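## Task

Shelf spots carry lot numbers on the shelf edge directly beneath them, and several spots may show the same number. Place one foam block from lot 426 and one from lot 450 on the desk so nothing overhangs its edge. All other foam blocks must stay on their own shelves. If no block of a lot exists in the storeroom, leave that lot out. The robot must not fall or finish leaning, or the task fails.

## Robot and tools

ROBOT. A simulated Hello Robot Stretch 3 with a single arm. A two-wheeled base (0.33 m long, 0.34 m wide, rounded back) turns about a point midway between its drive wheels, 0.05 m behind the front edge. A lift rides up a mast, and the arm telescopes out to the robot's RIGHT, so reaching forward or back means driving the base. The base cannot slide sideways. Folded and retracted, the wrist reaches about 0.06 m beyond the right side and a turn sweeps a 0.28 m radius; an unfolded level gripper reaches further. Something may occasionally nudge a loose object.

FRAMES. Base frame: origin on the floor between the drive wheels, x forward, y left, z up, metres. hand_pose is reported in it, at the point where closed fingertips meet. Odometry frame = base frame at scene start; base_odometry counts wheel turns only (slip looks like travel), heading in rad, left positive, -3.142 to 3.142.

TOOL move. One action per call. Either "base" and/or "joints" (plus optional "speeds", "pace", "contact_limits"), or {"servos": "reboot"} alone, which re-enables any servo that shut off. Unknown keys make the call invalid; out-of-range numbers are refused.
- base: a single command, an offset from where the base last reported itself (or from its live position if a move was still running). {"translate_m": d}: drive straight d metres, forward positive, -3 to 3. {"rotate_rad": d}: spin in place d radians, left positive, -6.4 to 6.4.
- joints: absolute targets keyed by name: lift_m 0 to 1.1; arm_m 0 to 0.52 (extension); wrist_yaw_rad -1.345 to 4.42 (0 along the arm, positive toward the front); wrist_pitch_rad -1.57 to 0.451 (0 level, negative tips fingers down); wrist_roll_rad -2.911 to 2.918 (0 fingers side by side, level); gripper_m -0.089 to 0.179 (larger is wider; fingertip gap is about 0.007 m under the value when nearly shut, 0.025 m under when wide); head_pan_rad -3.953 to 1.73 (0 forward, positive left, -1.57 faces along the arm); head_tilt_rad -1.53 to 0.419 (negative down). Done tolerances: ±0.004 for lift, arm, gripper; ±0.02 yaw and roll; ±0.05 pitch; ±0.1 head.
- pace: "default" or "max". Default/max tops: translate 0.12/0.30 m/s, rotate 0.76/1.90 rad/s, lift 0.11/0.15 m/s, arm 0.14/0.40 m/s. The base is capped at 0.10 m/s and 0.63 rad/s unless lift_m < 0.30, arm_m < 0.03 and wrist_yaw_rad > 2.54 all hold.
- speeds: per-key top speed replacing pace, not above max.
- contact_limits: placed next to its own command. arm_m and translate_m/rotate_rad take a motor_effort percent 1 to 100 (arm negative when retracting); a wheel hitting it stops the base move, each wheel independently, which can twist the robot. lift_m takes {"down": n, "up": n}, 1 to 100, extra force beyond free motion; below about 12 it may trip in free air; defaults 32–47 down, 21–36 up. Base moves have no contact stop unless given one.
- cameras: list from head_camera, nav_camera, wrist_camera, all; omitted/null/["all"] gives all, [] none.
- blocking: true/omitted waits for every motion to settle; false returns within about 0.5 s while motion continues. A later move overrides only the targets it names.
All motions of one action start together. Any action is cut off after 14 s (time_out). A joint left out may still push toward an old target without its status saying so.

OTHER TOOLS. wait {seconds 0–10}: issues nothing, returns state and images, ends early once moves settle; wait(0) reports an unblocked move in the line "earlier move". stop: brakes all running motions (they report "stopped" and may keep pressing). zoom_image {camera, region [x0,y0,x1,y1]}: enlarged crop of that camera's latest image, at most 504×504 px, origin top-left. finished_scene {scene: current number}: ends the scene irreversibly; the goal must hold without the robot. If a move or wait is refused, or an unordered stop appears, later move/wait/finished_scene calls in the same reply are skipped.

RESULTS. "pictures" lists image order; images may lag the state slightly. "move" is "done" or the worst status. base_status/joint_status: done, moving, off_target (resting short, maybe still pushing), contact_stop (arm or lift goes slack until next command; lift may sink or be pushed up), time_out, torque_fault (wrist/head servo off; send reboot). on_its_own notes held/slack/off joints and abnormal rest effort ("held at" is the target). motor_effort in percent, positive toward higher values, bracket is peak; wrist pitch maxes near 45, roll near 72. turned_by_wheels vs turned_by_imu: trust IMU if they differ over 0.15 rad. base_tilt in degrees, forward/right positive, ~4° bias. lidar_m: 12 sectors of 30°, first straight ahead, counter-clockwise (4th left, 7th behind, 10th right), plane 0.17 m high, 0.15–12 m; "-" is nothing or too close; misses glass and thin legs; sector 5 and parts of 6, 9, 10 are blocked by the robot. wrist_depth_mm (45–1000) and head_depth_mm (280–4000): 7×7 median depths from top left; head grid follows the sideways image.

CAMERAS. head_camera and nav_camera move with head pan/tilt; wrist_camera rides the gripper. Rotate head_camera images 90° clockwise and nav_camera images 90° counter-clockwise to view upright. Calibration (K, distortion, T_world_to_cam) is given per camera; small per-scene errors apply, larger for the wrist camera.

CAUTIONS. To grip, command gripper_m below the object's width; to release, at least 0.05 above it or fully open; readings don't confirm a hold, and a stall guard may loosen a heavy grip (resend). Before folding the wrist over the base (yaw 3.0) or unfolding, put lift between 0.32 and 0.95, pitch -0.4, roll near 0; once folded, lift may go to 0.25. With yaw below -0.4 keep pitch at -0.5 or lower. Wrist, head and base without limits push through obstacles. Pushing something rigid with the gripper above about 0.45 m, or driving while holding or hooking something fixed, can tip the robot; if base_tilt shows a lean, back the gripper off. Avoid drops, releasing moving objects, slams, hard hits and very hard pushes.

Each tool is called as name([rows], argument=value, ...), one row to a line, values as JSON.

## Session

move(joints={"head_pan_rad": -1.57, "head_tilt_rad": -0.4}, cameras=["head_camera","nav_camera"])

move(joints={"head_pan_rad": -3.0, "head_tilt_rad": -0.4}, cameras=["head_camera","nav_camera"])

move(joints={"head_pan_rad": 1.5, "head_tilt_rad": -0.4}, cameras=["head_camera","nav_camera"])

move(joints={"head_pan_rad": 0, "head_tilt_rad": -0.4}, cameras=["head_camera","nav_camera"])

Scene clock: 1.23 s.
move: done
base_odometry: x=+0.000 y=+0.000 heading=+0.000
turned_by_wheels: +0.000
turned_by_imu: +0.000
base_tilt: forward=-0.3 right=-1.2
lidar_m: 0.84 0.77 0.78 0.96 1.17 1.17 1.57 1.48 1.13 1.38 3.09 1.31
head_depth_mm: 1458 1528 1583 1605 1109 1271 1347 / 1588 1664 1765 1731 1096 1658 1413 / 1738 1850 1938 1703 1148 1699 1406 / 1965 2064 2204 1682 1539 1711 1399 / 2203 2339 2505 1660 2211 1746 1397 / 2519 2764 2915 1940 2354 1753 1388 / 2766 2940 3070 3138 2337 1721 1392
base_status: not commanded
joint_positions: lift_m=+0.306 arm_m=+0.001 wrist_yaw_rad=+2.853 wrist_pitch_rad=-0.337 wrist_roll_rad=+0.000 gripper_m=+0.037 head_pan_rad=-1.607 head_tilt_rad=-0.405
joint_status: all done
measured_speeds: all 0
motor_effort: left_wheel=-0.3(0.5) right_wheel=+0.6(1.0) lift_m=+26.4(27.3) arm_m=-8.9(9.1) wrist_yaw_rad=-0.5(2.2) wrist_pitch_rad=+2.0(2.2) wrist_roll_rad=+0.1(0.3) gripper_m=+0.3(1.0) head_pan_rad=+3.4(6.1) head_tilt_rad=-1.4(7.0)
hand_pose: x=+0.0453 y=+0.0786 z=+0.3376 quat_wxyz=(+0.218, +0.707, +0.017, +0.673) (m; base frame)
wrist_depth_mm: 133 - - - - - - / 136 - - - - - - / 145 - - - - - - / 156 186 877 853 816 - - / 170 180 724 673 669 681 647 / 571 193 126 562 129 572 572 / 506 205 313 495 479 495 492
pictures: head_camera (sideways), nav_camera (sideways)
camera_calibration:
head_camera: T_world_to_cam=[[-0.0337855, 0.346425, -0.937469, 1.23569], [0.995589, -0.0704858, -0.0619268, 0.0741692], [-0.0875313, -0.935426, -0.342515, 0.401854], [0, 0, 0, 1]] pos_world=[0.00308103, -0.0469402, 1.30065]
nav_camera: T_world_to_cam=[[0.00374118, -0.370036, 0.92901, -1.16602], [-0.999719, 0.0203783, 0.0121429, 0.0404236], [-0.0234249, -0.928794, -0.369856, 0.434776], [0, 0, 0, 1]] pos_world=[0.0549591, -0.0284782, 1.24356]

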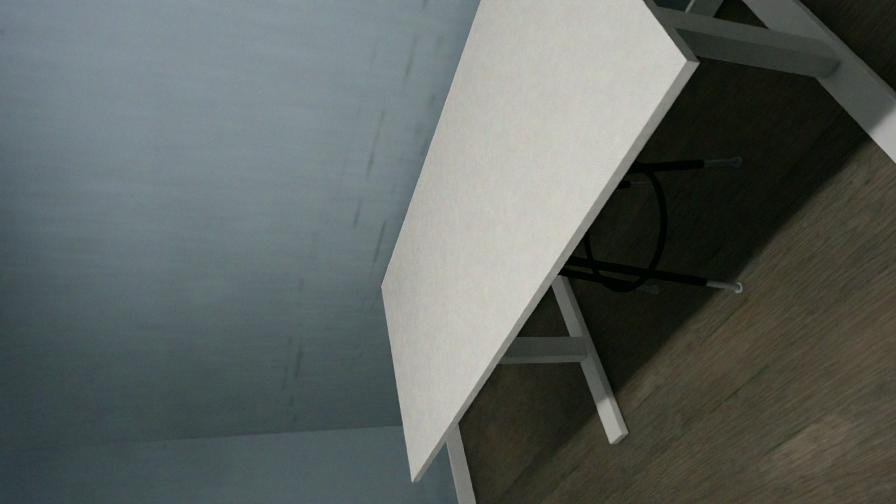

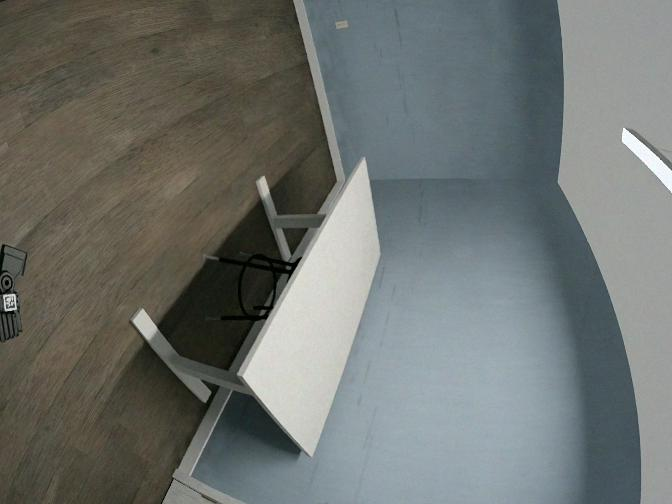

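Scene clock: 3.47 s.
move: done
base_odometry: x=+0.000 y=+0.000 heading=+0.000
turned_by_wheels: +0.000
turned_by_imu: +0.000
base_tilt: forward=-0.4 right=-1.2
lidar_m: 0.85 0.77 0.78 0.96 1.17 1.16 1.57 1.48 1.13 1.38 3.09 1.31
head_depth_mm: 1318 1386 1500 1662 1726 1693 1437 / 1706 1839 1956 2060 1771 1757 1420 / 1592 1706 1844 2006 2179 1772 1404 / 1488 1591 1712 1842 1995 1757 1404 / 1393 1474 1575 1701 1842 1756 1395 / 1314 1396 1488 1605 1705 1755 1393 / 1251 1320 1397 1487 1600 1672 1392
base_status: not commanded
joint_positions: lift_m=+0.306 arm_m=+0.001 wrist_yaw_rad=+2.853 wrist_pitch_rad=-0.337 wrist_roll_rad=+0.000 gripper_m=+0.037 head_pan_rad=-3.008 head_tilt_rad=-0.402
joint_status: all done
measured_speeds: translate_m=+0.000 rotate_rad=+0.000 lift_m=+0.000 arm_m=+0.000 wrist_yaw_rad=+0.000 wrist_pitch_rad=+0.000 wrist_roll_rad=+0.000 head_pan_rad=+0.024 head_tilt_rad=+0.000
motor_effort: left_wheel=-0.2(0.5) right_wheel=+0.9(1.2) lift_m=+25.9(27.1) arm_m=-12.4(12.9) wrist_yaw_rad=+0.7(2.2) wrist_pitch_rad=+2.1(2.2) wrist_roll_rad=+0.0(0.3) gripper_m=+0.3(0.9) head_pan_rad=+3.4(6.0) head_tilt_rad=+5.4(5.7)
hand_pose: x=+0.0453 y=+0.0786 z=+0.3376 quat_wxyz=(+0.218, +0.707, +0.017, +0.673) (m; base frame)
wrist_depth_mm: 133 - - - - - - / 136 - - - - - - / 145 - - - - - - / 156 186 874 862 839 - - / 169 181 735 673 667 689 658 / 565 193 126 562 129 577 572 / 507 204 315 495 482 493 487
pictures: head_camera (sideways), nav_camera (sideways)
camera_calibration:
head_camera: T_world_to_cam=[[0.33297, 0.0913793, -0.938499, 1.23485], [0.0983066, -0.993234, -0.0618305, 0.0795098], [-0.937799, -0.071673, -0.3397, 0.403412], [0, 0, 0, 1]] pos_world=[-0.0406638, -0.00495379, 1.30086]
nav_camera: T_world_to_cam=[[-0.361245, -0.0657364, 0.930151, -1.16532], [-0.148544, 0.988831, 0.0121929, 0.0351786], [-0.920563, -0.133764, -0.366975, 0.436494], [0, 0, 0, 1]] pos_world=[-0.013921, -0.0530025, 1.24368]

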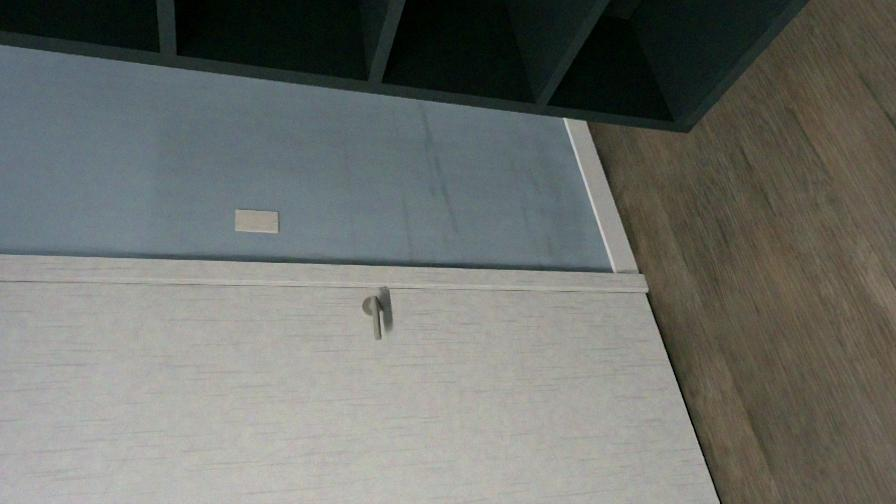

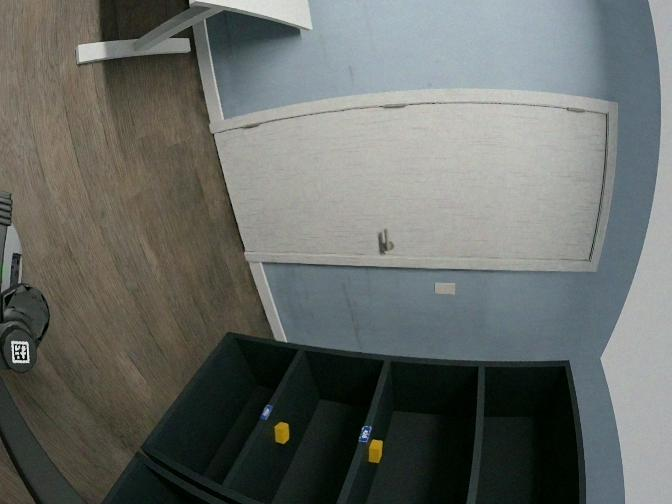

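Scene clock: 6.90 s.
move: done
base_odometry: x=+0.000 y=+0.000 heading=+0.000
turned_by_wheels: +0.000
turned_by_imu: +0.000
base_tilt: forward=-0.3 right=-1.2
lidar_m: 0.84 0.77 0.78 0.96 1.17 1.16 1.57 1.48 1.13 1.38 3.11 1.31
head_depth_mm: 716 744 777 810 854 896 950 / 777 813 851 897 945 1003 1059 / 860 897 945 1002 1063 1129 1208 / 950 1003 1061 1128 1205 1298 1337 / 1062 1134 1212 1301 1406 1527 1401 / 1142 1215 1304 1404 1521 1604 1398 / 1275 1355 1455 1659 1548 1644 1386
base_status: not commanded
joint_positions: lift_m=+0.306 arm_m=+0.001 wrist_yaw_rad=+2.853 wrist_pitch_rad=-0.337 wrist_roll_rad=+0.000 gripper_m=+0.037 head_pan_rad=+1.508 head_tilt_rad=-0.400
joint_status: all done
measured_speeds: translate_m=+0.000 rotate_rad=+0.000 lift_m=+0.000 arm_m=+0.000 wrist_yaw_rad=+0.000 wrist_pitch_rad=+0.000 wrist_roll_rad=+0.000 head_pan_rad=-0.024 head_tilt_rad=+0.000
motor_effort: left_wheel=-0.5(0.8) right_wheel=+0.3(1.5) lift_m=+26.1(27.4) arm_m=-12.3(13.0) wrist_yaw_rad=+0.3(2.2) wrist_pitch_rad=+2.1(2.1) wrist_roll_rad=+0.0(0.3) gripper_m=+0.3(1.2) head_pan_rad=-3.4(7.2) head_tilt_rad=+4.5(10.0)
hand_pose: x=+0.0453 y=+0.0786 z=+0.3376 quat_wxyz=(+0.218, +0.707, +0.017, +0.673) (m; base frame)
wrist_depth_mm: 133 - - - - - - / 136 - - - - - - / 144 - - - - - - / 156 186 878 861 821 - - / 169 180 726 670 664 684 651 / 565 193 126 564 128 574 569 / 504 205 314 493 483 490 493
pictures: head_camera (sideways), nav_camera (sideways)
camera_calibration:
head_camera: T_world_to_cam=[[0.0249687, -0.34248, -0.939193, 1.23761], [-0.993353, 0.0970985, -0.0618159, 0.0861739], [0.112365, 0.934494, -0.33778, 0.394568], [0, 0, 0, 1]] pos_world=[0.0103639, 0.046769, 1.30096]
nav_camera: T_world_to_cam=[[0.00580194, 0.365328, 0.930861, -1.16846], [0.998827, -0.046876, 0.0121715, 0.0282422], [0.0480817, 0.929698, -0.365172, 0.428173], [0, 0, 0, 1]] pos_world=[-0.042017, 0.0301249, 1.24369]

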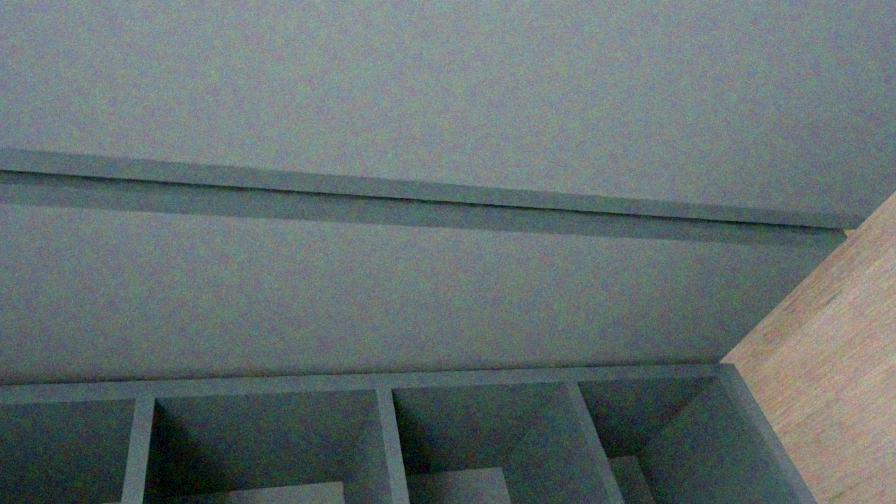

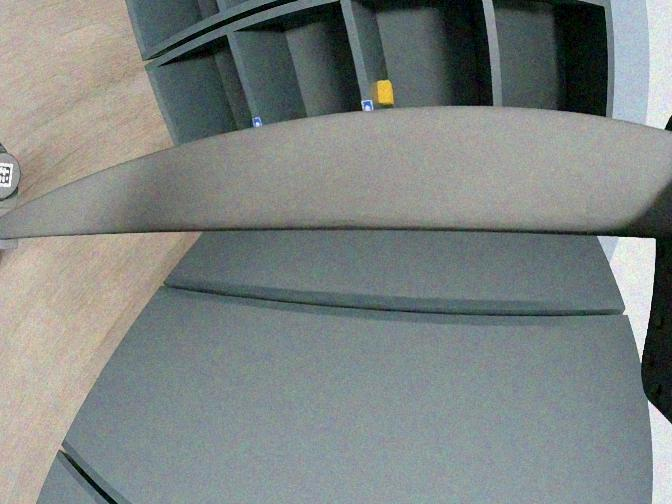

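Scene clock: 8.13 s.
move: done
base_odometry: x=+0.000 y=+0.000 heading=+0.000
turned_by_wheels: +0.000
turned_by_imu: +0.000
base_tilt: forward=-0.3 right=-1.3
lidar_m: 0.84 0.77 0.78 0.96 1.17 1.17 1.57 1.48 1.13 1.38 3.08 1.31
head_depth_mm: 1141 1259 1399 1563 1781 1803 1428 / 1019 1109 1221 1338 1494 1654 1422 / 928 998 1079 1182 1304 1444 1409 / 842 903 973 1057 1149 1260 1332 / 776 826 881 947 1022 1111 1221 / 716 757 806 861 924 993 1080 / 669 705 746 792 843 912 979
base_status: not commanded
joint_positions: lift_m=+0.306 arm_m=+0.001 wrist_yaw_rad=+2.853 wrist_pitch_rad=-0.337 wrist_roll_rad=+0.000 gripper_m=+0.037 head_pan_rad=-0.035 head_tilt_rad=-0.400
joint_status: all done
measured_speeds: translate_m=+0.000 rotate_rad=+0.000 lift_m=+0.000 arm_m=+0.000 wrist_yaw_rad=+0.000 wrist_pitch_rad=+0.000 wrist_roll_rad=+0.000 head_pan_rad=+0.024 head_tilt_rad=+0.000
motor_effort: left_wheel=-0.3(0.7) right_wheel=+0.0(1.3) lift_m=+26.5(27.0) arm_m=-12.5(12.8) wrist_yaw_rad=-0.7(1.6) wrist_pitch_rad=+2.1(2.1) wrist_roll_rad=-0.1(0.3) gripper_m=+0.7(0.9) head_pan_rad=+3.6(6.3) head_tilt_rad=+4.5(10.7)
hand_pose: x=+0.0453 y=+0.0786 z=+0.3376 quat_wxyz=(+0.218, +0.707, +0.017, +0.673) (m; base frame)
wrist_depth_mm: 133 - - - - - - / 137 - - - - - - / 144 - - - - - - / 155 186 883 871 820 - - / 170 180 727 667 669 685 653 / 571 194 126 560 128 570 575 / 502 205 312 500 485 494 494
pictures: head_camera (sideways), nav_camera (sideways)
camera_calibration:
head_camera: T_world_to_cam=[[-0.341662, -0.0342755, -0.939198, 1.23988], [0.0699641, 0.995634, -0.0617867, 0.0796751], [0.937215, -0.0868203, -0.337772, 0.389438], [0, 0, 0, 1]] pos_world=[0.0530592, -0.00301842, 1.30096]
nav_camera: T_world_to_cam=[[0.36533, 0.00414914, 0.930869, -1.17066], [-0.0196394, -0.999733, 0.0121638, 0.0345073], [0.930671, -0.0227256, -0.365151, 0.422773], [0, 0, 0, 1]] pos_world=[0.0348934, 0.0489631, 1.24369]

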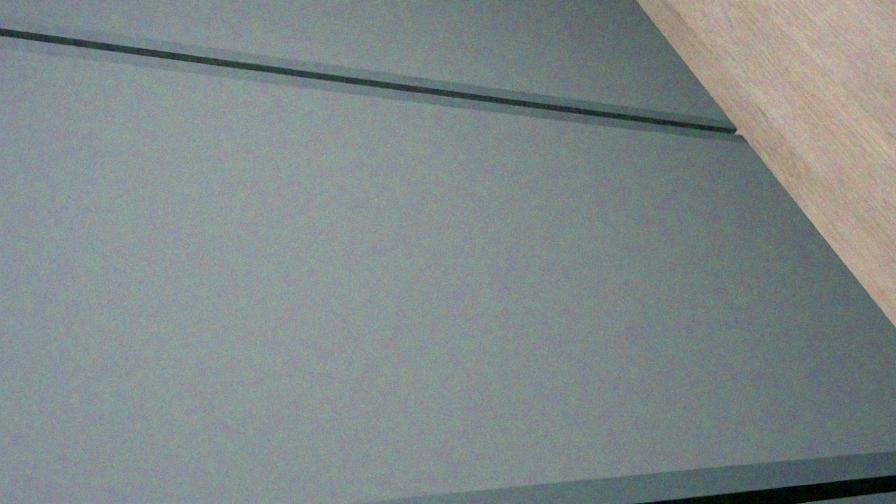

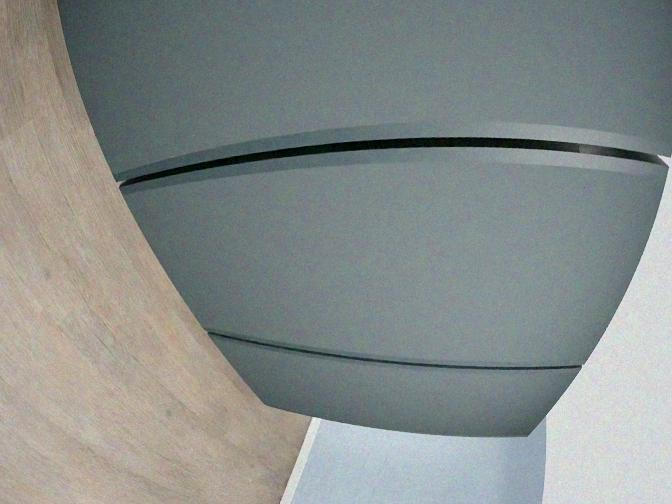

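move(joints={"head_pan_rad": -3.9, "head_tilt_rad": -0.4}, cameras=["head_camera"])

move(joints={"head_pan_rad": -3.5, "head_tilt_rad": -0.4}, cameras=["head_camera"])

Scene clock: 30.83 s.
move: done
base_odometry: x=+0.000 y=+0.000 heading=+0.000
turned_by_wheels: +0.000
turned_by_imu: +0.000
base_tilt: forward=-0.3 right=-1.1
lidar_m: 0.84 0.77 0.78 0.96 1.18 1.16 1.57 1.48 1.13 1.37 3.10 1.31
head_depth_mm: - - - - - - - / 1327 1319 - - - - - / 1347 1439 1517 1640 1522 1679 1411 / 1017 1064 1221 1331 1367 1548 1403 / 1374 1465 1533 1238 1344 1534 1401 / 1397 1491 1572 1714 1567 1663 1394 / 1420 1501 1579 1744 1478 1646 1388
base_status: not commanded
joint_positions: lift_m=+0.306 arm_m=+0.001 wrist_yaw_rad=+2.853 wrist_pitch_rad=-0.337 wrist_roll_rad=+0.000 gripper_m=+0.037 head_pan_rad=-3.908 head_tilt_rad=-0.400
joint_status: all done
measured_speeds: translate_m=+0.000 rotate_rad=+0.000 lift_m=+0.000 arm_m=+0.000 wrist_yaw_rad=+0.000 wrist_pitch_rad=+0.000 wrist_roll_rad=+0.000 head_pan_rad=+0.024 head_tilt_rad=+0.000
motor_effort: left_wheel=-0.5(0.6) right_wheel=+0.7(1.4) lift_m=+26.4(27.0) arm_m=-12.2(13.0) wrist_yaw_rad=+0.4(1.9) wrist_pitch_rad=+2.0(2.1) wrist_roll_rad=+0.1(0.4) gripper_m=+0.3(1.1) head_pan_rad=+3.4(4.6) head_tilt_rad=+5.0(8.8)
hand_pose: x=+0.0453 y=+0.0786 z=+0.3376 quat_wxyz=(+0.218, +0.707, +0.017, +0.673) (m; base frame)
wrist_depth_mm: 133 - - - - - - / 136 - - - - - - / 144 - - - - - - / 156 186 880 877 814 - - / 170 182 731 667 658 693 663 / 566 193 126 560 128 578 572 / 505 205 312 497 478 493 492
pictures: head_camera (sideways)
camera_calibration:
head_camera: T_world_to_cam=[[0.277187, -0.202691, -0.939193, 1.23607], [-0.717135, -0.694186, -0.0618345, 0.0845048], [-0.639442, 0.690668, -0.337776, 0.399149], [0, 0, 0, 1]] pos_world=[-0.0267895, 0.0335245, 1.30096]

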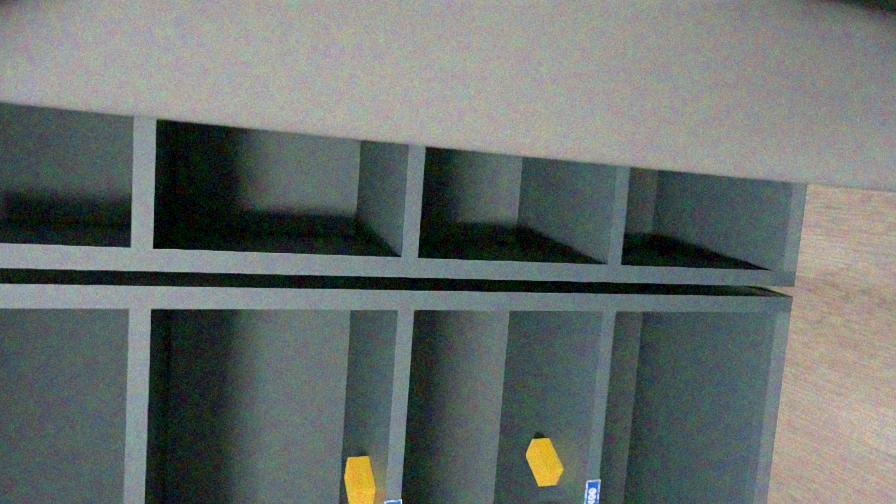

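Scene clock: 31.67 s.
move: done
base_odometry: x=+0.000 y=+0.000 heading=+0.000
turned_by_wheels: +0.000
turned_by_imu: +0.000
base_tilt: forward=-0.4 right=-1.1
lidar_m: 0.85 0.77 0.78 0.96 1.17 1.17 1.57 1.48 1.13 1.37 3.08 1.31
head_depth_mm: 1350 1408 1451 1151 1228 1383 1375 / 1423 1482 1559 1678 1457 1634 1411 / 1498 1572 1635 1784 1612 1673 1413 / 1593 1663 1755 1891 1688 1679 1401 / 1498 1554 1622 1783 1879 1732 1406 / 1344 1435 1544 1649 2154 1754 1397 / 1675 1743 1824 1943 2042 1744 1384
base_status: not commanded
joint_positions: lift_m=+0.306 arm_m=+0.001 wrist_yaw_rad=+2.853 wrist_pitch_rad=-0.337 wrist_roll_rad=+0.000 gripper_m=+0.037 head_pan_rad=-3.491 head_tilt_rad=-0.400
joint_status: all done
measured_speeds: all 0
motor_effort: left_wheel=-0.1(0.7) right_wheel=+0.4(1.0) lift_m=+26.5(27.0) arm_m=-12.3(12.6) wrist_yaw_rad=+0.2(1.2) wrist_pitch_rad=+2.1(2.1) wrist_roll_rad=-0.2(0.3) gripper_m=+0.0(0.9) head_pan_rad=+1.9(5.1) head_tilt_rad=+4.8(6.5)
hand_pose: x=+0.0453 y=+0.0786 z=+0.3376 quat_wxyz=(+0.218, +0.707, +0.017, +0.673) (m; base frame)
wrist_depth_mm: 134 - - - - - - / 136 - - - - - - / 145 - - - - - - / 156 186 882 870 817 - - / 170 180 728 661 663 691 661 / 575 194 126 561 129 576 571 / 501 204 315 500 482 494 488
pictures: head_camera (sideways)
camera_calibration:
head_camera: T_world_to_cam=[[0.335551, -0.0728862, -0.939198, 1.23574], [-0.373983, -0.925374, -0.0618007, 0.0823947], [-0.864606, 0.371981, -0.337768, 0.400464], [0, 0, 0, 1]] pos_world=[-0.037596, 0.0173495, 1.30096]

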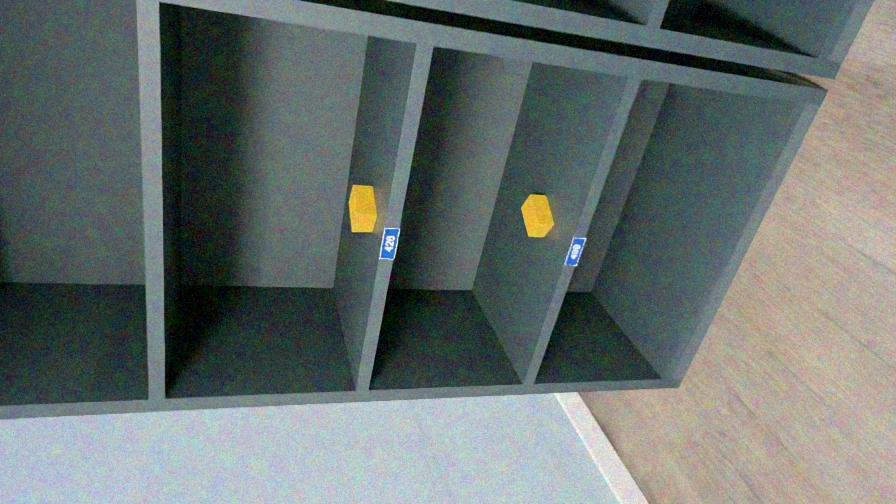

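zoom_image(camera="head_camera", region=[365, 220, 415, 270])

zoom_image(camera="head_camera", region=[550, 225, 600, 275])

Scaled by 10.080 from the camera's 896x504 image, which has a finer 1280x720 frame.

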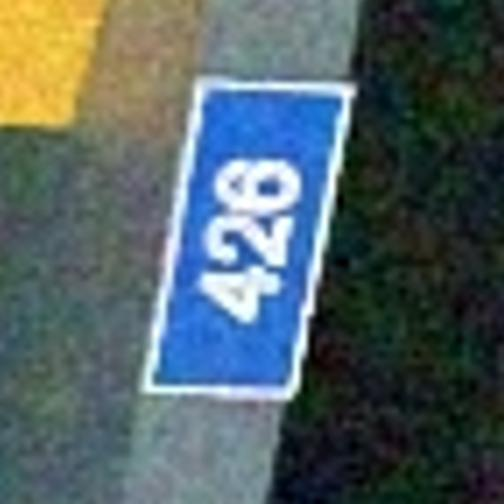

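Scaled by 10.080 from the camera's 896x504 image, which has a finer 1280x720 frame.

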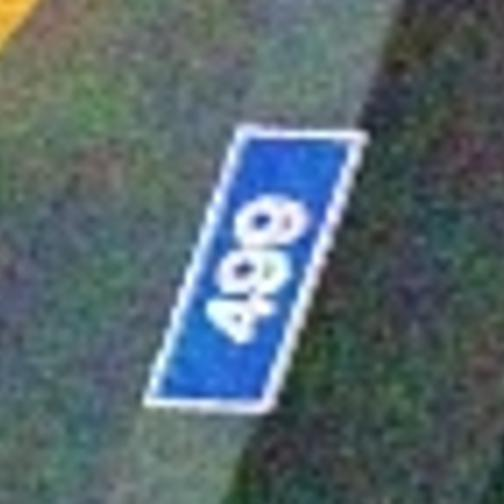

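move(base={"rotate_rad": -0.078}, cameras=[])

move(base={"translate_m": -0.796}, pace="max", cameras=[])

move(base={"rotate_rad": -2.42}, joints={"head_pan_rad": -1.57, "head_tilt_rad": -0.65}, cameras=["head_camera","nav_camera"])

move(joints={"head_pan_rad": -2.3, "head_tilt_rad": -0.5}, cameras=["head_camera"])

Scene clock: 75.00 s.
move: done
base_odometry: x=+0.000 y=+0.000 heading=-0.078
turned_by_wheels: -0.078
turned_by_imu: -0.077
base_tilt: forward=-0.4 right=-1.2
lidar_m: 0.87 0.77 0.77 0.91 1.51 1.17 1.57 1.48 1.13 1.33 3.09 1.47
head_depth_mm: 961 1009 1102 1171 1399 1636 1378 / 1383 1451 1526 1261 1273 1379 1412 / 1451 1512 1595 1734 1540 1673 1411 / 1513 1590 1666 1812 1673 1670 1409 / 1589 1673 1753 1887 1953 1677 1389 / 1454 1522 1554 1714 1754 1723 1384 / 1319 1408 1883 2003 2105 1750 1391
base_status: done
joint_positions: lift_m=+0.306 arm_m=+0.001 wrist_yaw_rad=+2.853 wrist_pitch_rad=-0.337 wrist_roll_rad=+0.000 gripper_m=+0.037 head_pan_rad=-3.500 head_tilt_rad=-0.400
joint_status: not commanded
measured_speeds: all 0
motor_effort: left_wheel=+7.9(10.5) right_wheel=-9.8(12.8) lift_m=+26.2(27.3) arm_m=-12.6(12.6) wrist_yaw_rad=-0.5(2.0) wrist_pitch_rad=+2.1(2.1) wrist_roll_rad=-0.1(0.4) gripper_m=+0.5(1.1) head_pan_rad=-3.1(3.9) head_tilt_rad=+4.4(5.2)
hand_pose: x=+0.0453 y=+0.0786 z=+0.3376 quat_wxyz=(+0.218, +0.707, +0.017, +0.673) (m; base frame)
wrist_depth_mm: 134 - - - - - - / 136 - - - - - - / 145 - - - - - - / 156 187 850 873 818 - - / 169 181 735 675 660 690 693 / 575 194 126 562 129 574 567 / 504 205 314 496 481 493 492
pictures: none
No camera images: "cameras" was empty.

Scene clock: 83.93 s.
move: done
base_odometry: x=-0.794 y=+0.062 heading=-0.078
turned_by_wheels: +0.000
turned_by_imu: +0.000
base_tilt: forward=-0.3 right=-1.1
lidar_m: 1.53 1.35 1.35 0.71 0.75 0.92 0.79 0.92 0.92 1.11 1.10 2.56
head_depth_mm: 555 919 972 958 674 1074 848 / 569 962 1023 948 714 1070 843 / 672 1010 1068 935 1213 1057 868 / 690 987 1072 923 1236 1052 920 / 710 816 875 856 1004 1010 1138 / 646 699 744 797 872 956 1051 / 1099 1172 1230 1292 1370 1449 1389
base_status: done
joint_positions: lift_m=+0.306 arm_m=+0.001 wrist_yaw_rad=+2.853 wrist_pitch_rad=-0.337 wrist_roll_rad=+0.000 gripper_m=+0.037 head_pan_rad=-3.500 head_tilt_rad=-0.400
joint_status: not commanded
measured_speeds: all 0
motor_effort: left_wheel=-5.9(9.6) right_wheel=-5.3(15.5) lift_m=+25.4(27.3) arm_m=-12.2(13.1) wrist_yaw_rad=-0.5(2.2) wrist_pitch_rad=+2.1(2.2) wrist_roll_rad=+0.1(0.4) gripper_m=+0.4(1.0) head_pan_rad=-2.6(3.9) head_tilt_rad=+4.3(5.5)
hand_pose: x=+0.0453 y=+0.0786 z=+0.3376 quat_wxyz=(+0.218, +0.707, +0.017, +0.673) (m; base frame)
wrist_depth_mm: 133 705 - - - - - / 136 167 - - - - - / 145 158 - - - - - / 155 169 848 877 870 846 847 / 167 180 729 667 666 687 686 / 544 194 126 561 129 575 573 / 505 205 317 498 483 494 494
pictures: none
No camera images: "cameras" was empty.

Scene clock: 88.87 s.
move: done
base_odometry: x=-0.794 y=+0.062 heading=-2.497
turned_by_wheels: -2.420
turned_by_imu: -2.381
base_tilt: forward=-0.4 right=-1.2
lidar_m: 0.92 0.95 1.10 1.58 1.93 1.41 1.35 1.40 0.71 1.07 0.78 0.95
head_depth_mm: 875 938 804 879 917 996 1169 / 873 965 794 1208 1042 1177 1168 / 870 967 780 1217 1039 1277 1178 / 873 966 746 1208 1025 1273 1174 / 873 968 706 1209 992 1261 1165 / 871 959 753 1214 1015 1255 1157 / 872 966 745 1206 1014 1283 1160
base_status: done
joint_positions: lift_m=+0.306 arm_m=+0.001 wrist_yaw_rad=+2.853 wrist_pitch_rad=-0.337 wrist_roll_rad=+0.000 gripper_m=+0.037 head_pan_rad=-1.570 head_tilt_rad=-0.650
joint_status: all done
measured_speeds: all 0
motor_effort: left_wheel=+8.3(11.8) right_wheel=-10.8(13.5) lift_m=+26.7(27.0) arm_m=-12.8(13.4) wrist_yaw_rad=-0.5(1.8) wrist_pitch_rad=+2.1(2.1) wrist_roll_rad=+0.0(0.3) gripper_m=+0.3(1.1) head_pan_rad=-2.9(5.7) head_tilt_rad=-4.5(7.7)
hand_pose: x=+0.0453 y=+0.0786 z=+0.3376 quat_wxyz=(+0.218, +0.707, +0.017, +0.673) (m; base frame)
wrist_depth_mm: 133 - - - - - - / 137 - - - - - - / 144 - - - - - - / 155 186 865 863 864 859 861 / 170 180 732 673 660 694 691 / 570 193 126 562 129 576 570 / 506 204 315 496 481 497 492
pictures: head_camera (sideways), nav_camera (sideways)
camera_calibration:
head_camera: T_world_to_cam=[[-0.046868, 0.562125, -0.825723, 1.08999], [0.997499, -0.0174509, -0.0684979, 0.0826741], [-0.052914, -0.826868, -0.559901, 0.684543], [0, 0, 0, 1]] pos_world=[0.00484042, -0.0452425, 1.28897]
nav_camera: T_world_to_cam=[[0.0176361, -0.583995, 0.811566, -1.01294], [-0.999785, -0.0191441, 0.0079503, 0.0459774], [0.0108938, -0.811531, -0.584207, 0.713475], [0, 0, 0, 1]] pos_world=[0.0560593, -0.0116616, 1.23851]

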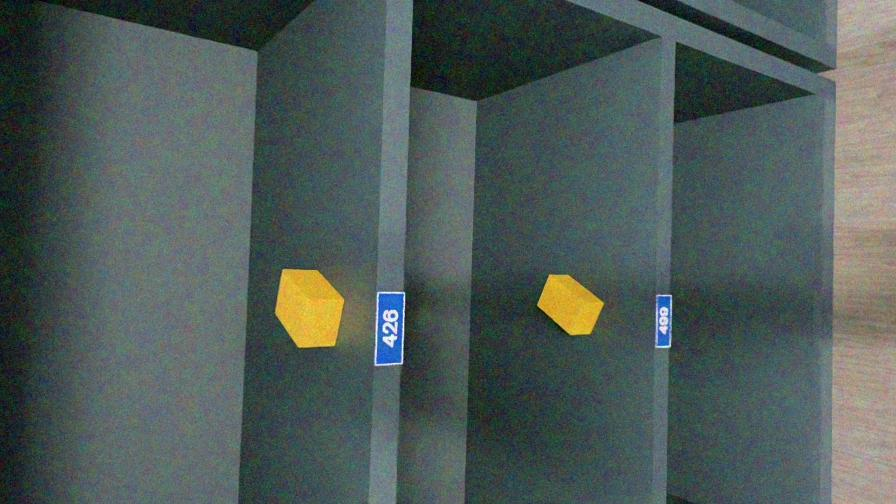

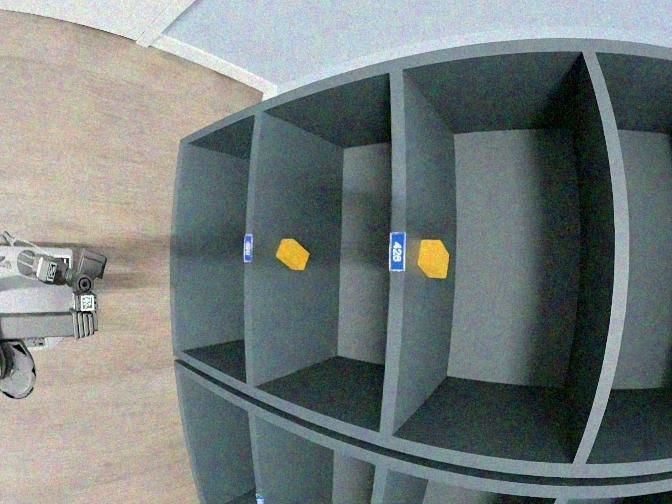

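Scene clock: 89.83 s.
move: done
base_odometry: x=-0.794 y=+0.062 heading=-2.497
turned_by_wheels: +0.000
turned_by_imu: +0.000
base_tilt: forward=-0.4 right=-1.2
lidar_m: 0.91 0.95 1.10 1.58 1.93 1.40 1.35 1.40 0.71 1.07 0.78 0.95
head_depth_mm: 1167 1252 1332 1446 1570 1621 1320 / 1225 1367 1381 1550 1653 1603 1320 / 1124 1466 1266 1662 1357 1513 1309 / 937 1326 1136 1549 1230 1495 1297 / 800 1213 1112 867 1170 1038 1199 / 587 635 682 747 834 932 1090 / 583 651 734 736 980 930 1174
base_status: not commanded
joint_positions: lift_m=+0.306 arm_m=+0.001 wrist_yaw_rad=+2.853 wrist_pitch_rad=-0.337 wrist_roll_rad=+0.000 gripper_m=+0.037 head_pan_rad=-2.322 head_tilt_rad=-0.502
joint_status: all done
measured_speeds: all 0
motor_effort: left_wheel=+8.2(8.7) right_wheel=-11.2(11.2) lift_m=+26.6(26.9) arm_m=-12.2(12.7) wrist_yaw_rad=-0.3(1.2) wrist_pitch_rad=+2.1(2.2) wrist_roll_rad=+0.3(0.3) gripper_m=+0.8(1.0) head_pan_rad=+1.3(5.1) head_tilt_rad=+4.4(8.2)
hand_pose: x=+0.0453 y=+0.0786 z=+0.3376 quat_wxyz=(+0.218, +0.707, +0.017, +0.673) (m; base frame)
wrist_depth_mm: 134 - - - - - - / 136 - - - - - - / 145 - - - - - - / 155 186 876 867 856 853 851 / 170 181 727 675 665 689 694 / 574 193 126 564 128 574 570 / 507 205 313 501 486 492 494
pictures: head_camera (sideways)
camera_calibration:
head_camera: T_world_to_cam=[[0.262516, 0.349254, -0.899504, 1.18438], [0.710032, -0.701161, -0.0650233, 0.0799626], [-0.653407, -0.621607, -0.432047, 0.521832], [0, 0, 0, 1]] pos_world=[-0.0267268, -0.0332094, 1.29601]

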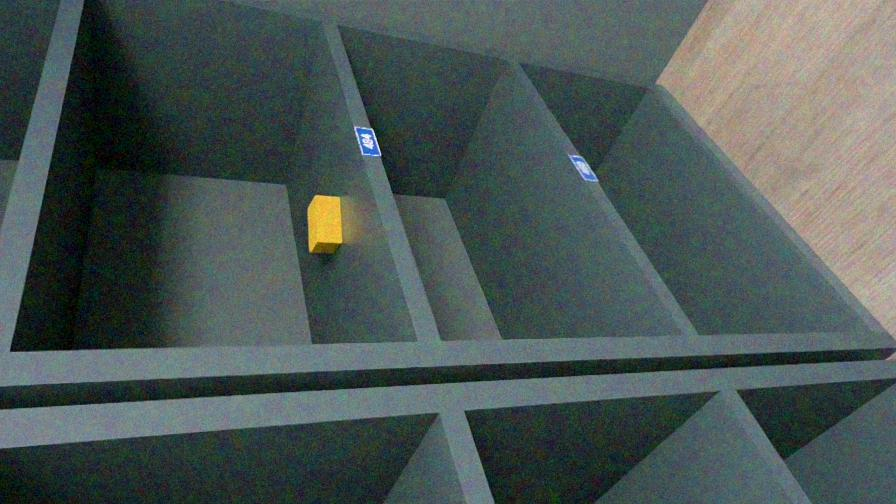

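zoom_image(camera="head_camera", region=[345, 115, 395, 165])

zoom_image(camera="head_camera", region=[560, 145, 610, 195])

move(joints={"head_pan_rad": -1.57, "head_tilt_rad": -0.7, "lift_m": 0.9}, cameras=["head_camera"])

zoom_image(camera="head_camera", region=[320, 280, 420, 380])

zoom_image(camera="head_camera", region=[610, 270, 670, 370])

zoom_image(camera="head_camera", region=[220, 250, 320, 360])

Scaled by 10.080 from the camera's 896x504 image, which has a finer 1280x720 frame.

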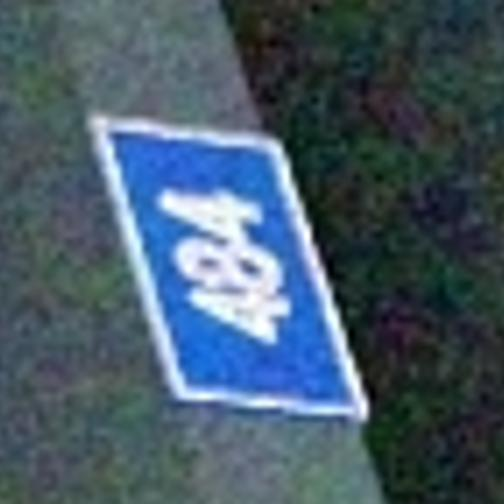

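Scaled by 10.080 from the camera's 896x504 image, which has a finer 1280x720 frame.

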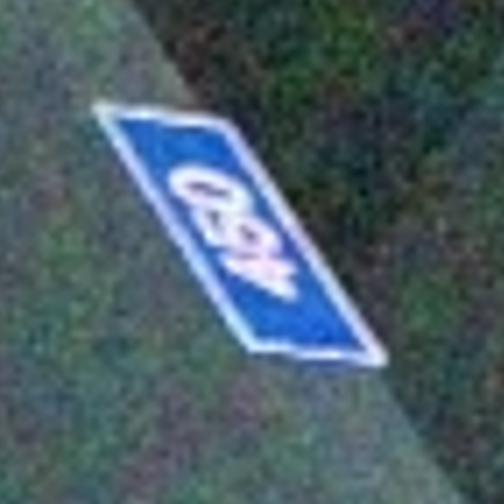

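Scene clock: 105.03 s.
move: done
base_odometry: x=-0.794 y=+0.062 heading=-2.497
turned_by_wheels: +0.000
turned_by_imu: +0.000
base_tilt: forward=-0.3 right=-1.2
lidar_m: 0.91 0.95 1.10 1.58 1.93 1.40 1.35 1.39 0.71 1.07 0.79 0.95
head_depth_mm: 873 931 710 929 925 - - / 879 963 703 1200 999 - - / 876 951 732 1213 990 1397 - / 872 944 721 1199 984 - - / 877 948 684 1198 970 - 1120 / 877 946 706 1198 967 1310 1134 / 875 943 697 1203 989 1277 1155
base_status: not commanded
joint_positions: lift_m=+0.900 arm_m=+0.001 wrist_yaw_rad=+2.853 wrist_pitch_rad=-0.338 wrist_roll_rad=+0.000 gripper_m=+0.037 head_pan_rad=-1.570 head_tilt_rad=-0.700
joint_status: all done
measured_speeds: all 0
motor_effort: left_wheel=+8.1(8.9) right_wheel=-10.4(11.6) lift_m=+28.8(32.9) arm_m=-11.3(12.6) wrist_yaw_rad=-0.8(2.1) wrist_pitch_rad=+2.1(2.2) wrist_roll_rad=+0.1(0.3) gripper_m=+0.5(1.0) head_pan_rad=-3.0(5.2) head_tilt_rad=-5.4(8.5)
hand_pose: x=+0.0453 y=+0.0786 z=+0.9311 quat_wxyz=(+0.218, +0.707, +0.018, +0.673) (m; base frame)
wrist_depth_mm: 134 - - - - - - / 136 - - - - - - / 145 - - - - - - / 155 186 - - - - - / 172 181 - - - - - / - 193 126 - 129 - - / - 205 - - - - -
pictures: head_camera (sideways)
camera_calibration:
head_camera: T_world_to_cam=[[-0.0467528, 0.602594, -0.796677, 1.0521], [0.997493, -0.0142449, -0.0693123, 0.0837179], [-0.0531158, -0.797921, -0.600418, 0.737246], [0, 0, 0, 1]] pos_world=[0.0048402, -0.044536, 1.28665]

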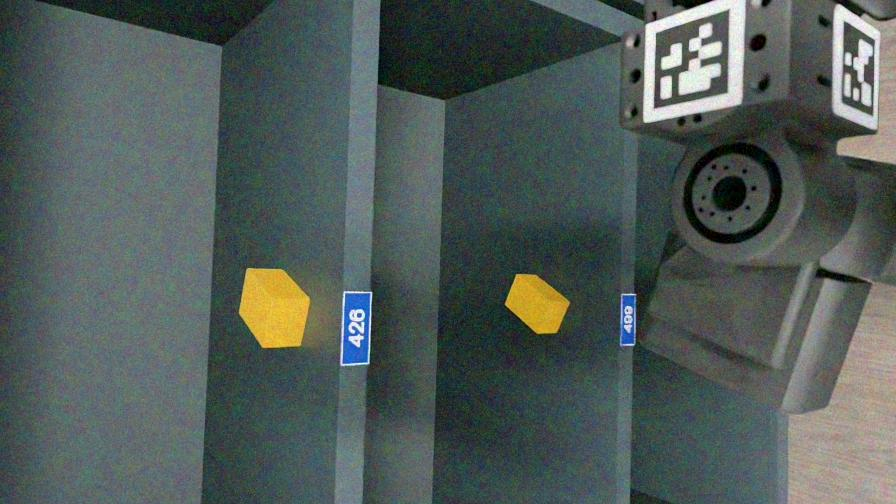

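Scaled by 5.040 from the camera's 896x504 image, which has a finer 1280x720 frame.

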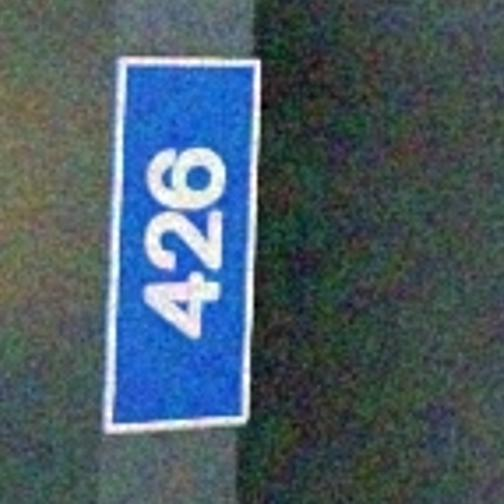

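Scaled by 5.040 from the camera's 896x504 image, which has a finer 1280x720 frame.

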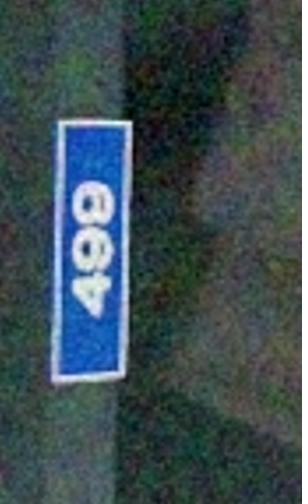

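Scaled by 4.582 from the camera's 896x504 image, which has a finer 1280x720 frame.

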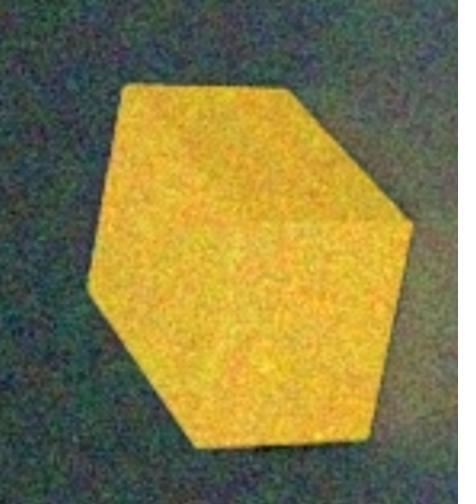

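move(joints={"wrist_pitch_rad": -0.4}, cameras=[])

move(base={"translate_m": 0.148}, joints={"wrist_yaw_rad": -0.36, "gripper_m": 0.179}, cameras=[])

move(joints={"wrist_pitch_rad": -0.15, "lift_m": 0.955}, cameras=[])

move(joints={"arm_m": 0.26}, contact_limits={"arm_m": 30}, cameras=["wrist_camera"])

Scene clock: 126.67 s.
move: done
base_odometry: x=-0.794 y=+0.062 heading=-2.497
turned_by_wheels: +0.000
turned_by_imu: +0.000
base_tilt: forward=-0.3 right=-1.0
lidar_m: 0.92 0.95 1.10 1.58 1.93 1.40 1.35 1.40 0.71 1.07 0.79 0.95
head_depth_mm: 876 936 709 935 926 - - / 877 964 700 1206 997 - - / 877 952 731 1208 990 1404 - / 876 949 721 1204 985 - - / 881 946 683 1197 973 - 1118 / 877 950 705 1199 969 1313 1137 / 878 945 699 1199 990 1267 1156
base_status: not commanded
joint_positions: lift_m=+0.900 arm_m=+0.001 wrist_yaw_rad=+2.853 wrist_pitch_rad=-0.412 wrist_roll_rad=+0.000 gripper_m=+0.037 head_pan_rad=-1.570 head_tilt_rad=-0.700
joint_status: all done
measured_speeds: all 0
motor_effort: left_wheel=+8.1(8.5) right_wheel=-10.2(10.8) lift_m=+28.4(29.6) arm_m=-11.0(11.5) wrist_yaw_rad=-1.5(1.8) wrist_pitch_rad=+1.7(2.5) wrist_roll_rad=+0.1(0.3) gripper_m=+0.4(0.9) head_pan_rad=-3.4(3.4) head_tilt_rad=-5.1(5.9)
hand_pose: x=+0.0428 y=+0.0703 z=+0.9141 quat_wxyz=(+0.243, +0.705, +0.044, +0.664) (m; base frame)
wrist_depth_mm: 133 - - - - - - / 138 - - - - - - / 150 - - - - - - / 163 182 - - - - - / - 190 - - - - - / - 208 126 - 129 - - / - - - - - - -
pictures: none
No camera images: "cameras" was empty.

Scene clock: 129.27 s.
move: done
base_odometry: x=-0.912 y=-0.027 heading=-2.497
turned_by_wheels: +0.000
turned_by_imu: +0.000
base_tilt: forward=-0.4 right=-1.1
lidar_m: 0.77 0.80 1.05 3.22 2.14 1.56 1.50 1.53 0.79 1.07 0.70 0.80
head_depth_mm: 879 965 710 1209 1007 - - / 877 962 702 1222 996 - - / 873 950 689 1211 298 290 - / 877 946 723 1203 950 1300 - / 874 947 713 1198 975 1293 1169 / 877 950 702 1197 969 1279 1159 / 872 929 695 1047 940 1145 1159
base_status: done
joint_positions: lift_m=+0.900 arm_m=+0.001 wrist_yaw_rad=-0.357 wrist_pitch_rad=-0.412 wrist_roll_rad=+0.000 gripper_m=+0.179 head_pan_rad=-1.570 head_tilt_rad=-0.700
joint_status: all done
measured_speeds: all 0
motor_effort: left_wheel=+9.1(11.9) right_wheel=+2.1(8.7) lift_m=+23.9(28.6) arm_m=-10.5(11.6) wrist_yaw_rad=-3.2(6.7) wrist_pitch_rad=+1.6(1.9) wrist_roll_rad=-0.3(0.3) gripper_m=+0.4(84.4) head_pan_rad=-3.3(3.7) head_tilt_rad=-4.8(6.5)
hand_pose: x=-0.1002 y=-0.3565 z=+0.9141 quat_wxyz=(+0.656, +0.020, -0.706, -0.266) (m; base frame)
wrist_depth_mm: - - 333 - - - - / - - - - 914 - - / - - - - 956 - - / - - - - 830 - - / - 142 662 - - 675 - / - 126 - - - - - / - - - - - - 105
pictures: none
No camera images: "cameras" was empty.

Scene clock: 130.60 s.
move: done
base_odometry: x=-0.912 y=-0.027 heading=-2.497
turned_by_wheels: +0.000
turned_by_imu: +0.000
base_tilt: forward=-0.4 right=-1.3
lidar_m: 0.77 0.80 1.05 3.19 2.14 1.56 1.50 1.52 0.79 1.07 0.70 0.80
head_depth_mm: 877 967 711 1225 - - - / 876 965 700 1256 - - - / 873 950 688 1229 - - - / 876 941 723 1193 979 1293 - / 871 948 713 1192 975 1285 1169 / 872 946 704 1198 967 1279 1156 / 875 930 695 1041 940 1148 1146
base_status: not commanded
joint_positions: lift_m=+0.955 arm_m=+0.001 wrist_yaw_rad=-0.357 wrist_pitch_rad=-0.173 wrist_roll_rad=+0.000 gripper_m=+0.179 head_pan_rad=-1.570 head_tilt_rad=-0.700
joint_status: all done
measured_speeds: all 0
motor_effort: left_wheel=+9.3(9.5) right_wheel=+1.6(2.7) lift_m=+29.5(31.9) arm_m=-11.0(11.4) wrist_yaw_rad=-2.8(4.2) wrist_pitch_rad=+3.7(5.5) wrist_roll_rad=-0.1(0.3) gripper_m=+0.7(1.1) head_pan_rad=-2.9(3.5) head_tilt_rad=-5.5(6.2)
hand_pose: x=-0.1083 y=-0.3781 z=+1.0260 quat_wxyz=(+0.683, -0.065, -0.704, -0.185) (m; base frame)
wrist_depth_mm: - - - - - - - / - - - - - - - / - - - - - - - / - - 385 - - - - / - 142 - - - - - / - 139 - - - - - / - - - - - - 105
pictures: none
No camera images: "cameras" was empty.

Scene clock: 133.73 s.
move: done
base_odometry: x=-0.912 y=-0.027 heading=-2.497
turned_by_wheels: +0.000
turned_by_imu: +0.000
base_tilt: forward=-0.3 right=-1.2
lidar_m: 0.76 0.80 1.05 3.18 2.14 1.56 1.50 1.52 0.79 1.07 0.70 0.80
head_depth_mm: 881 964 298 - 1002 1253 1192 / 878 948 357 1203 995 1305 1178 / 876 948 353 1131 990 1298 1176 / 874 945 387 1153 983 1291 1168 / 877 946 714 1199 974 1284 1169 / 871 945 704 1201 968 1279 1161 / 871 931 694 1049 938 1146 1149
base_status: not commanded
joint_positions: lift_m=+0.955 arm_m=+0.260 wrist_yaw_rad=-0.357 wrist_pitch_rad=-0.173 wrist_roll_rad=+0.000 gripper_m=+0.179 head_pan_rad=-1.570 head_tilt_rad=-0.700
joint_status: all done
measured_speeds: all 0
motor_effort: left_wheel=+9.0(9.6) right_wheel=+2.0(2.8) lift_m=+26.8(29.7) arm_m=+12.6(14.4) wrist_yaw_rad=-2.9(4.3) wrist_pitch_rad=+3.7(3.8) wrist_roll_rad=+0.1(0.3) gripper_m=+0.7(1.1) head_pan_rad=-2.9(4.0) head_tilt_rad=-5.2(6.3)
contact_limits: arm_m 30 (drawing in: default 31, maximum 55; extending or still: default 39, maximum 69)
hand_pose: x=-0.1083 y=-0.6376 z=+1.0260 quat_wxyz=(+0.683, -0.065, -0.704, -0.186) (m; base frame)
wrist_depth_mm: - - - - - - - / - - - - 635 - - / - - - - - - - / - - - - - - - / - 142 - - - - - / - 126 - - - - - / 149 154 159 165 - - 105
pictures: wrist_camera
camera_calibration:
wrist_camera: T_world_to_cam=[[-0.950619, 0.309967, -0.0156474, 0.117407], [0.127177, 0.343051, -0.930667, 1.2199], [-0.283108, -0.8867, -0.365532, -0.0547717], [0, 0, 0, 1]] pos_world=[-0.0590404, -0.503447, 1.11714]

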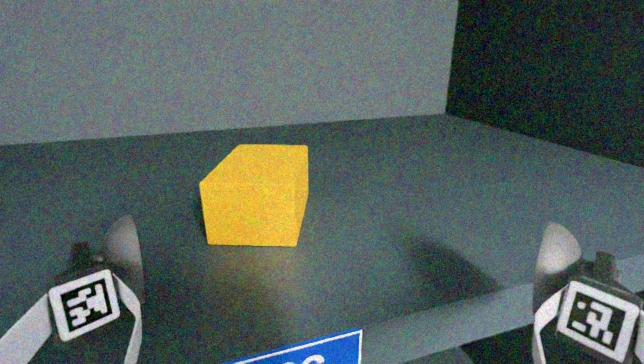

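move(base={"translate_m": 0.022}, cameras=[])

move(joints={"arm_m": 0.375}, contact_limits={"arm_m": 30}, cameras=["wrist_camera"])

Scene clock: 146.47 s.
move: done
base_odometry: x=-0.929 y=-0.041 heading=-2.497
turned_by_wheels: +0.000
turned_by_imu: +0.000
base_tilt: forward=-0.4 right=-1.2
lidar_m: 0.75 0.78 1.04 1.06 2.17 1.58 1.52 1.52 0.81 1.07 0.69 0.78
head_depth_mm: 877 964 298 - 998 1249 1191 / 875 948 357 1208 992 1309 1186 / 880 945 353 1125 983 1300 1176 / 875 946 387 1155 984 1293 1174 / 870 948 716 1194 973 1287 1169 / 875 944 706 1203 970 1282 1162 / 861 888 695 981 932 1114 1159
base_status: done
joint_positions: lift_m=+0.955 arm_m=+0.260 wrist_yaw_rad=-0.357 wrist_pitch_rad=-0.173 wrist_roll_rad=+0.000 gripper_m=+0.179 head_pan_rad=-1.570 head_tilt_rad=-0.700
joint_status: not commanded
measured_speeds: all 0
motor_effort: left_wheel=+6.6(11.5) right_wheel=+2.6(8.1) lift_m=+24.0(25.9) arm_m=+10.4(11.5) wrist_yaw_rad=-3.1(3.7) wrist_pitch_rad=+3.8(3.9) wrist_roll_rad=+0.1(0.4) gripper_m=+0.5(1.2) head_pan_rad=-2.7(3.1) head_tilt_rad=-4.7(5.9)
contact_limits: arm_m 30 (drawing in: default 31, maximum 55; extending or still: default 39, maximum 69)
hand_pose: x=-0.1083 y=-0.6375 z=+1.0260 quat_wxyz=(+0.683, -0.065, -0.704, -0.186) (m; base frame)
wrist_depth_mm: - - - - - - - / - - - - - - - / - - - - - - - / - - - - - - - / - 143 - - - - - / - 126 - - - - - / 149 154 159 164 173 - 105
pictures: none
No camera images: "cameras" was empty.

Scene clock: 148.57 s.
move: done
base_odometry: x=-0.929 y=-0.041 heading=-2.497
turned_by_wheels: +0.000
turned_by_imu: +0.000
base_tilt: forward=-0.3 right=-1.0
lidar_m: 0.75 0.77 1.04 1.06 2.16 1.58 1.52 1.53 0.81 1.07 0.69 0.78
head_depth_mm: 874 962 315 - 975 1258 1190 / 874 474 385 1222 994 1306 1187 / 876 449 454 1217 988 1298 1184 / 874 929 511 1204 983 1297 1168 / 872 946 714 1197 975 1278 1159 / 874 943 704 1198 965 1273 1164 / 863 885 696 976 930 1115 1155
base_status: not commanded
joint_positions: lift_m=+0.955 arm_m=+0.375 wrist_yaw_rad=-0.357 wrist_pitch_rad=-0.173 wrist_roll_rad=+0.000 gripper_m=+0.179 head_pan_rad=-1.570 head_tilt_rad=-0.700
joint_status: all done
measured_speeds: all 0
motor_effort: left_wheel=+6.9(7.3) right_wheel=+1.4(2.5) lift_m=+24.2(24.6) arm_m=+12.6(14.9) wrist_yaw_rad=-2.9(4.4) wrist_pitch_rad=+3.7(3.8) wrist_roll_rad=-0.2(0.4) gripper_m=+0.5(1.1) head_pan_rad=-2.7(3.4) head_tilt_rad=-5.6(6.1)
contact_limits: arm_m 30 (drawing in: default 31, maximum 55; extending or still: default 39, maximum 69)
hand_pose: x=-0.1083 y=-0.7525 z=+1.0260 quat_wxyz=(+0.683, -0.065, -0.704, -0.186) (m; base frame)
wrist_depth_mm: - - - - - 523 - / - - - - - 546 - / - - - - - - - / - - - - - - - / - 142 - 156 156 - - / - 126 - 123 121 - - / 149 154 153 128 128 158 107
pictures: wrist_camera
camera_calibration:
wrist_camera: T_world_to_cam=[[-0.950592, 0.310052, -0.0156134, 0.152975], [0.127175, 0.34304, -0.930672, 1.25936], [-0.2832, -0.886674, -0.365522, -0.156772], [0, 0, 0, 1]] pos_world=[-0.0591403, -0.618447, 1.11714]

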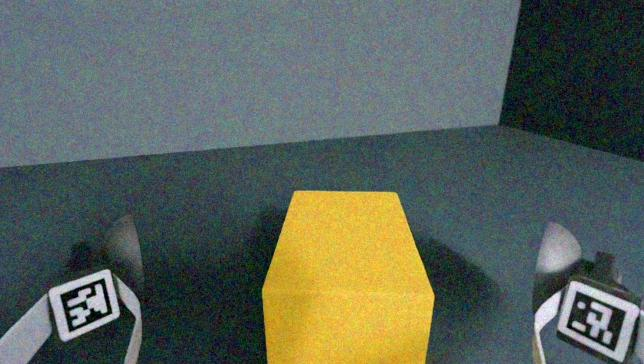

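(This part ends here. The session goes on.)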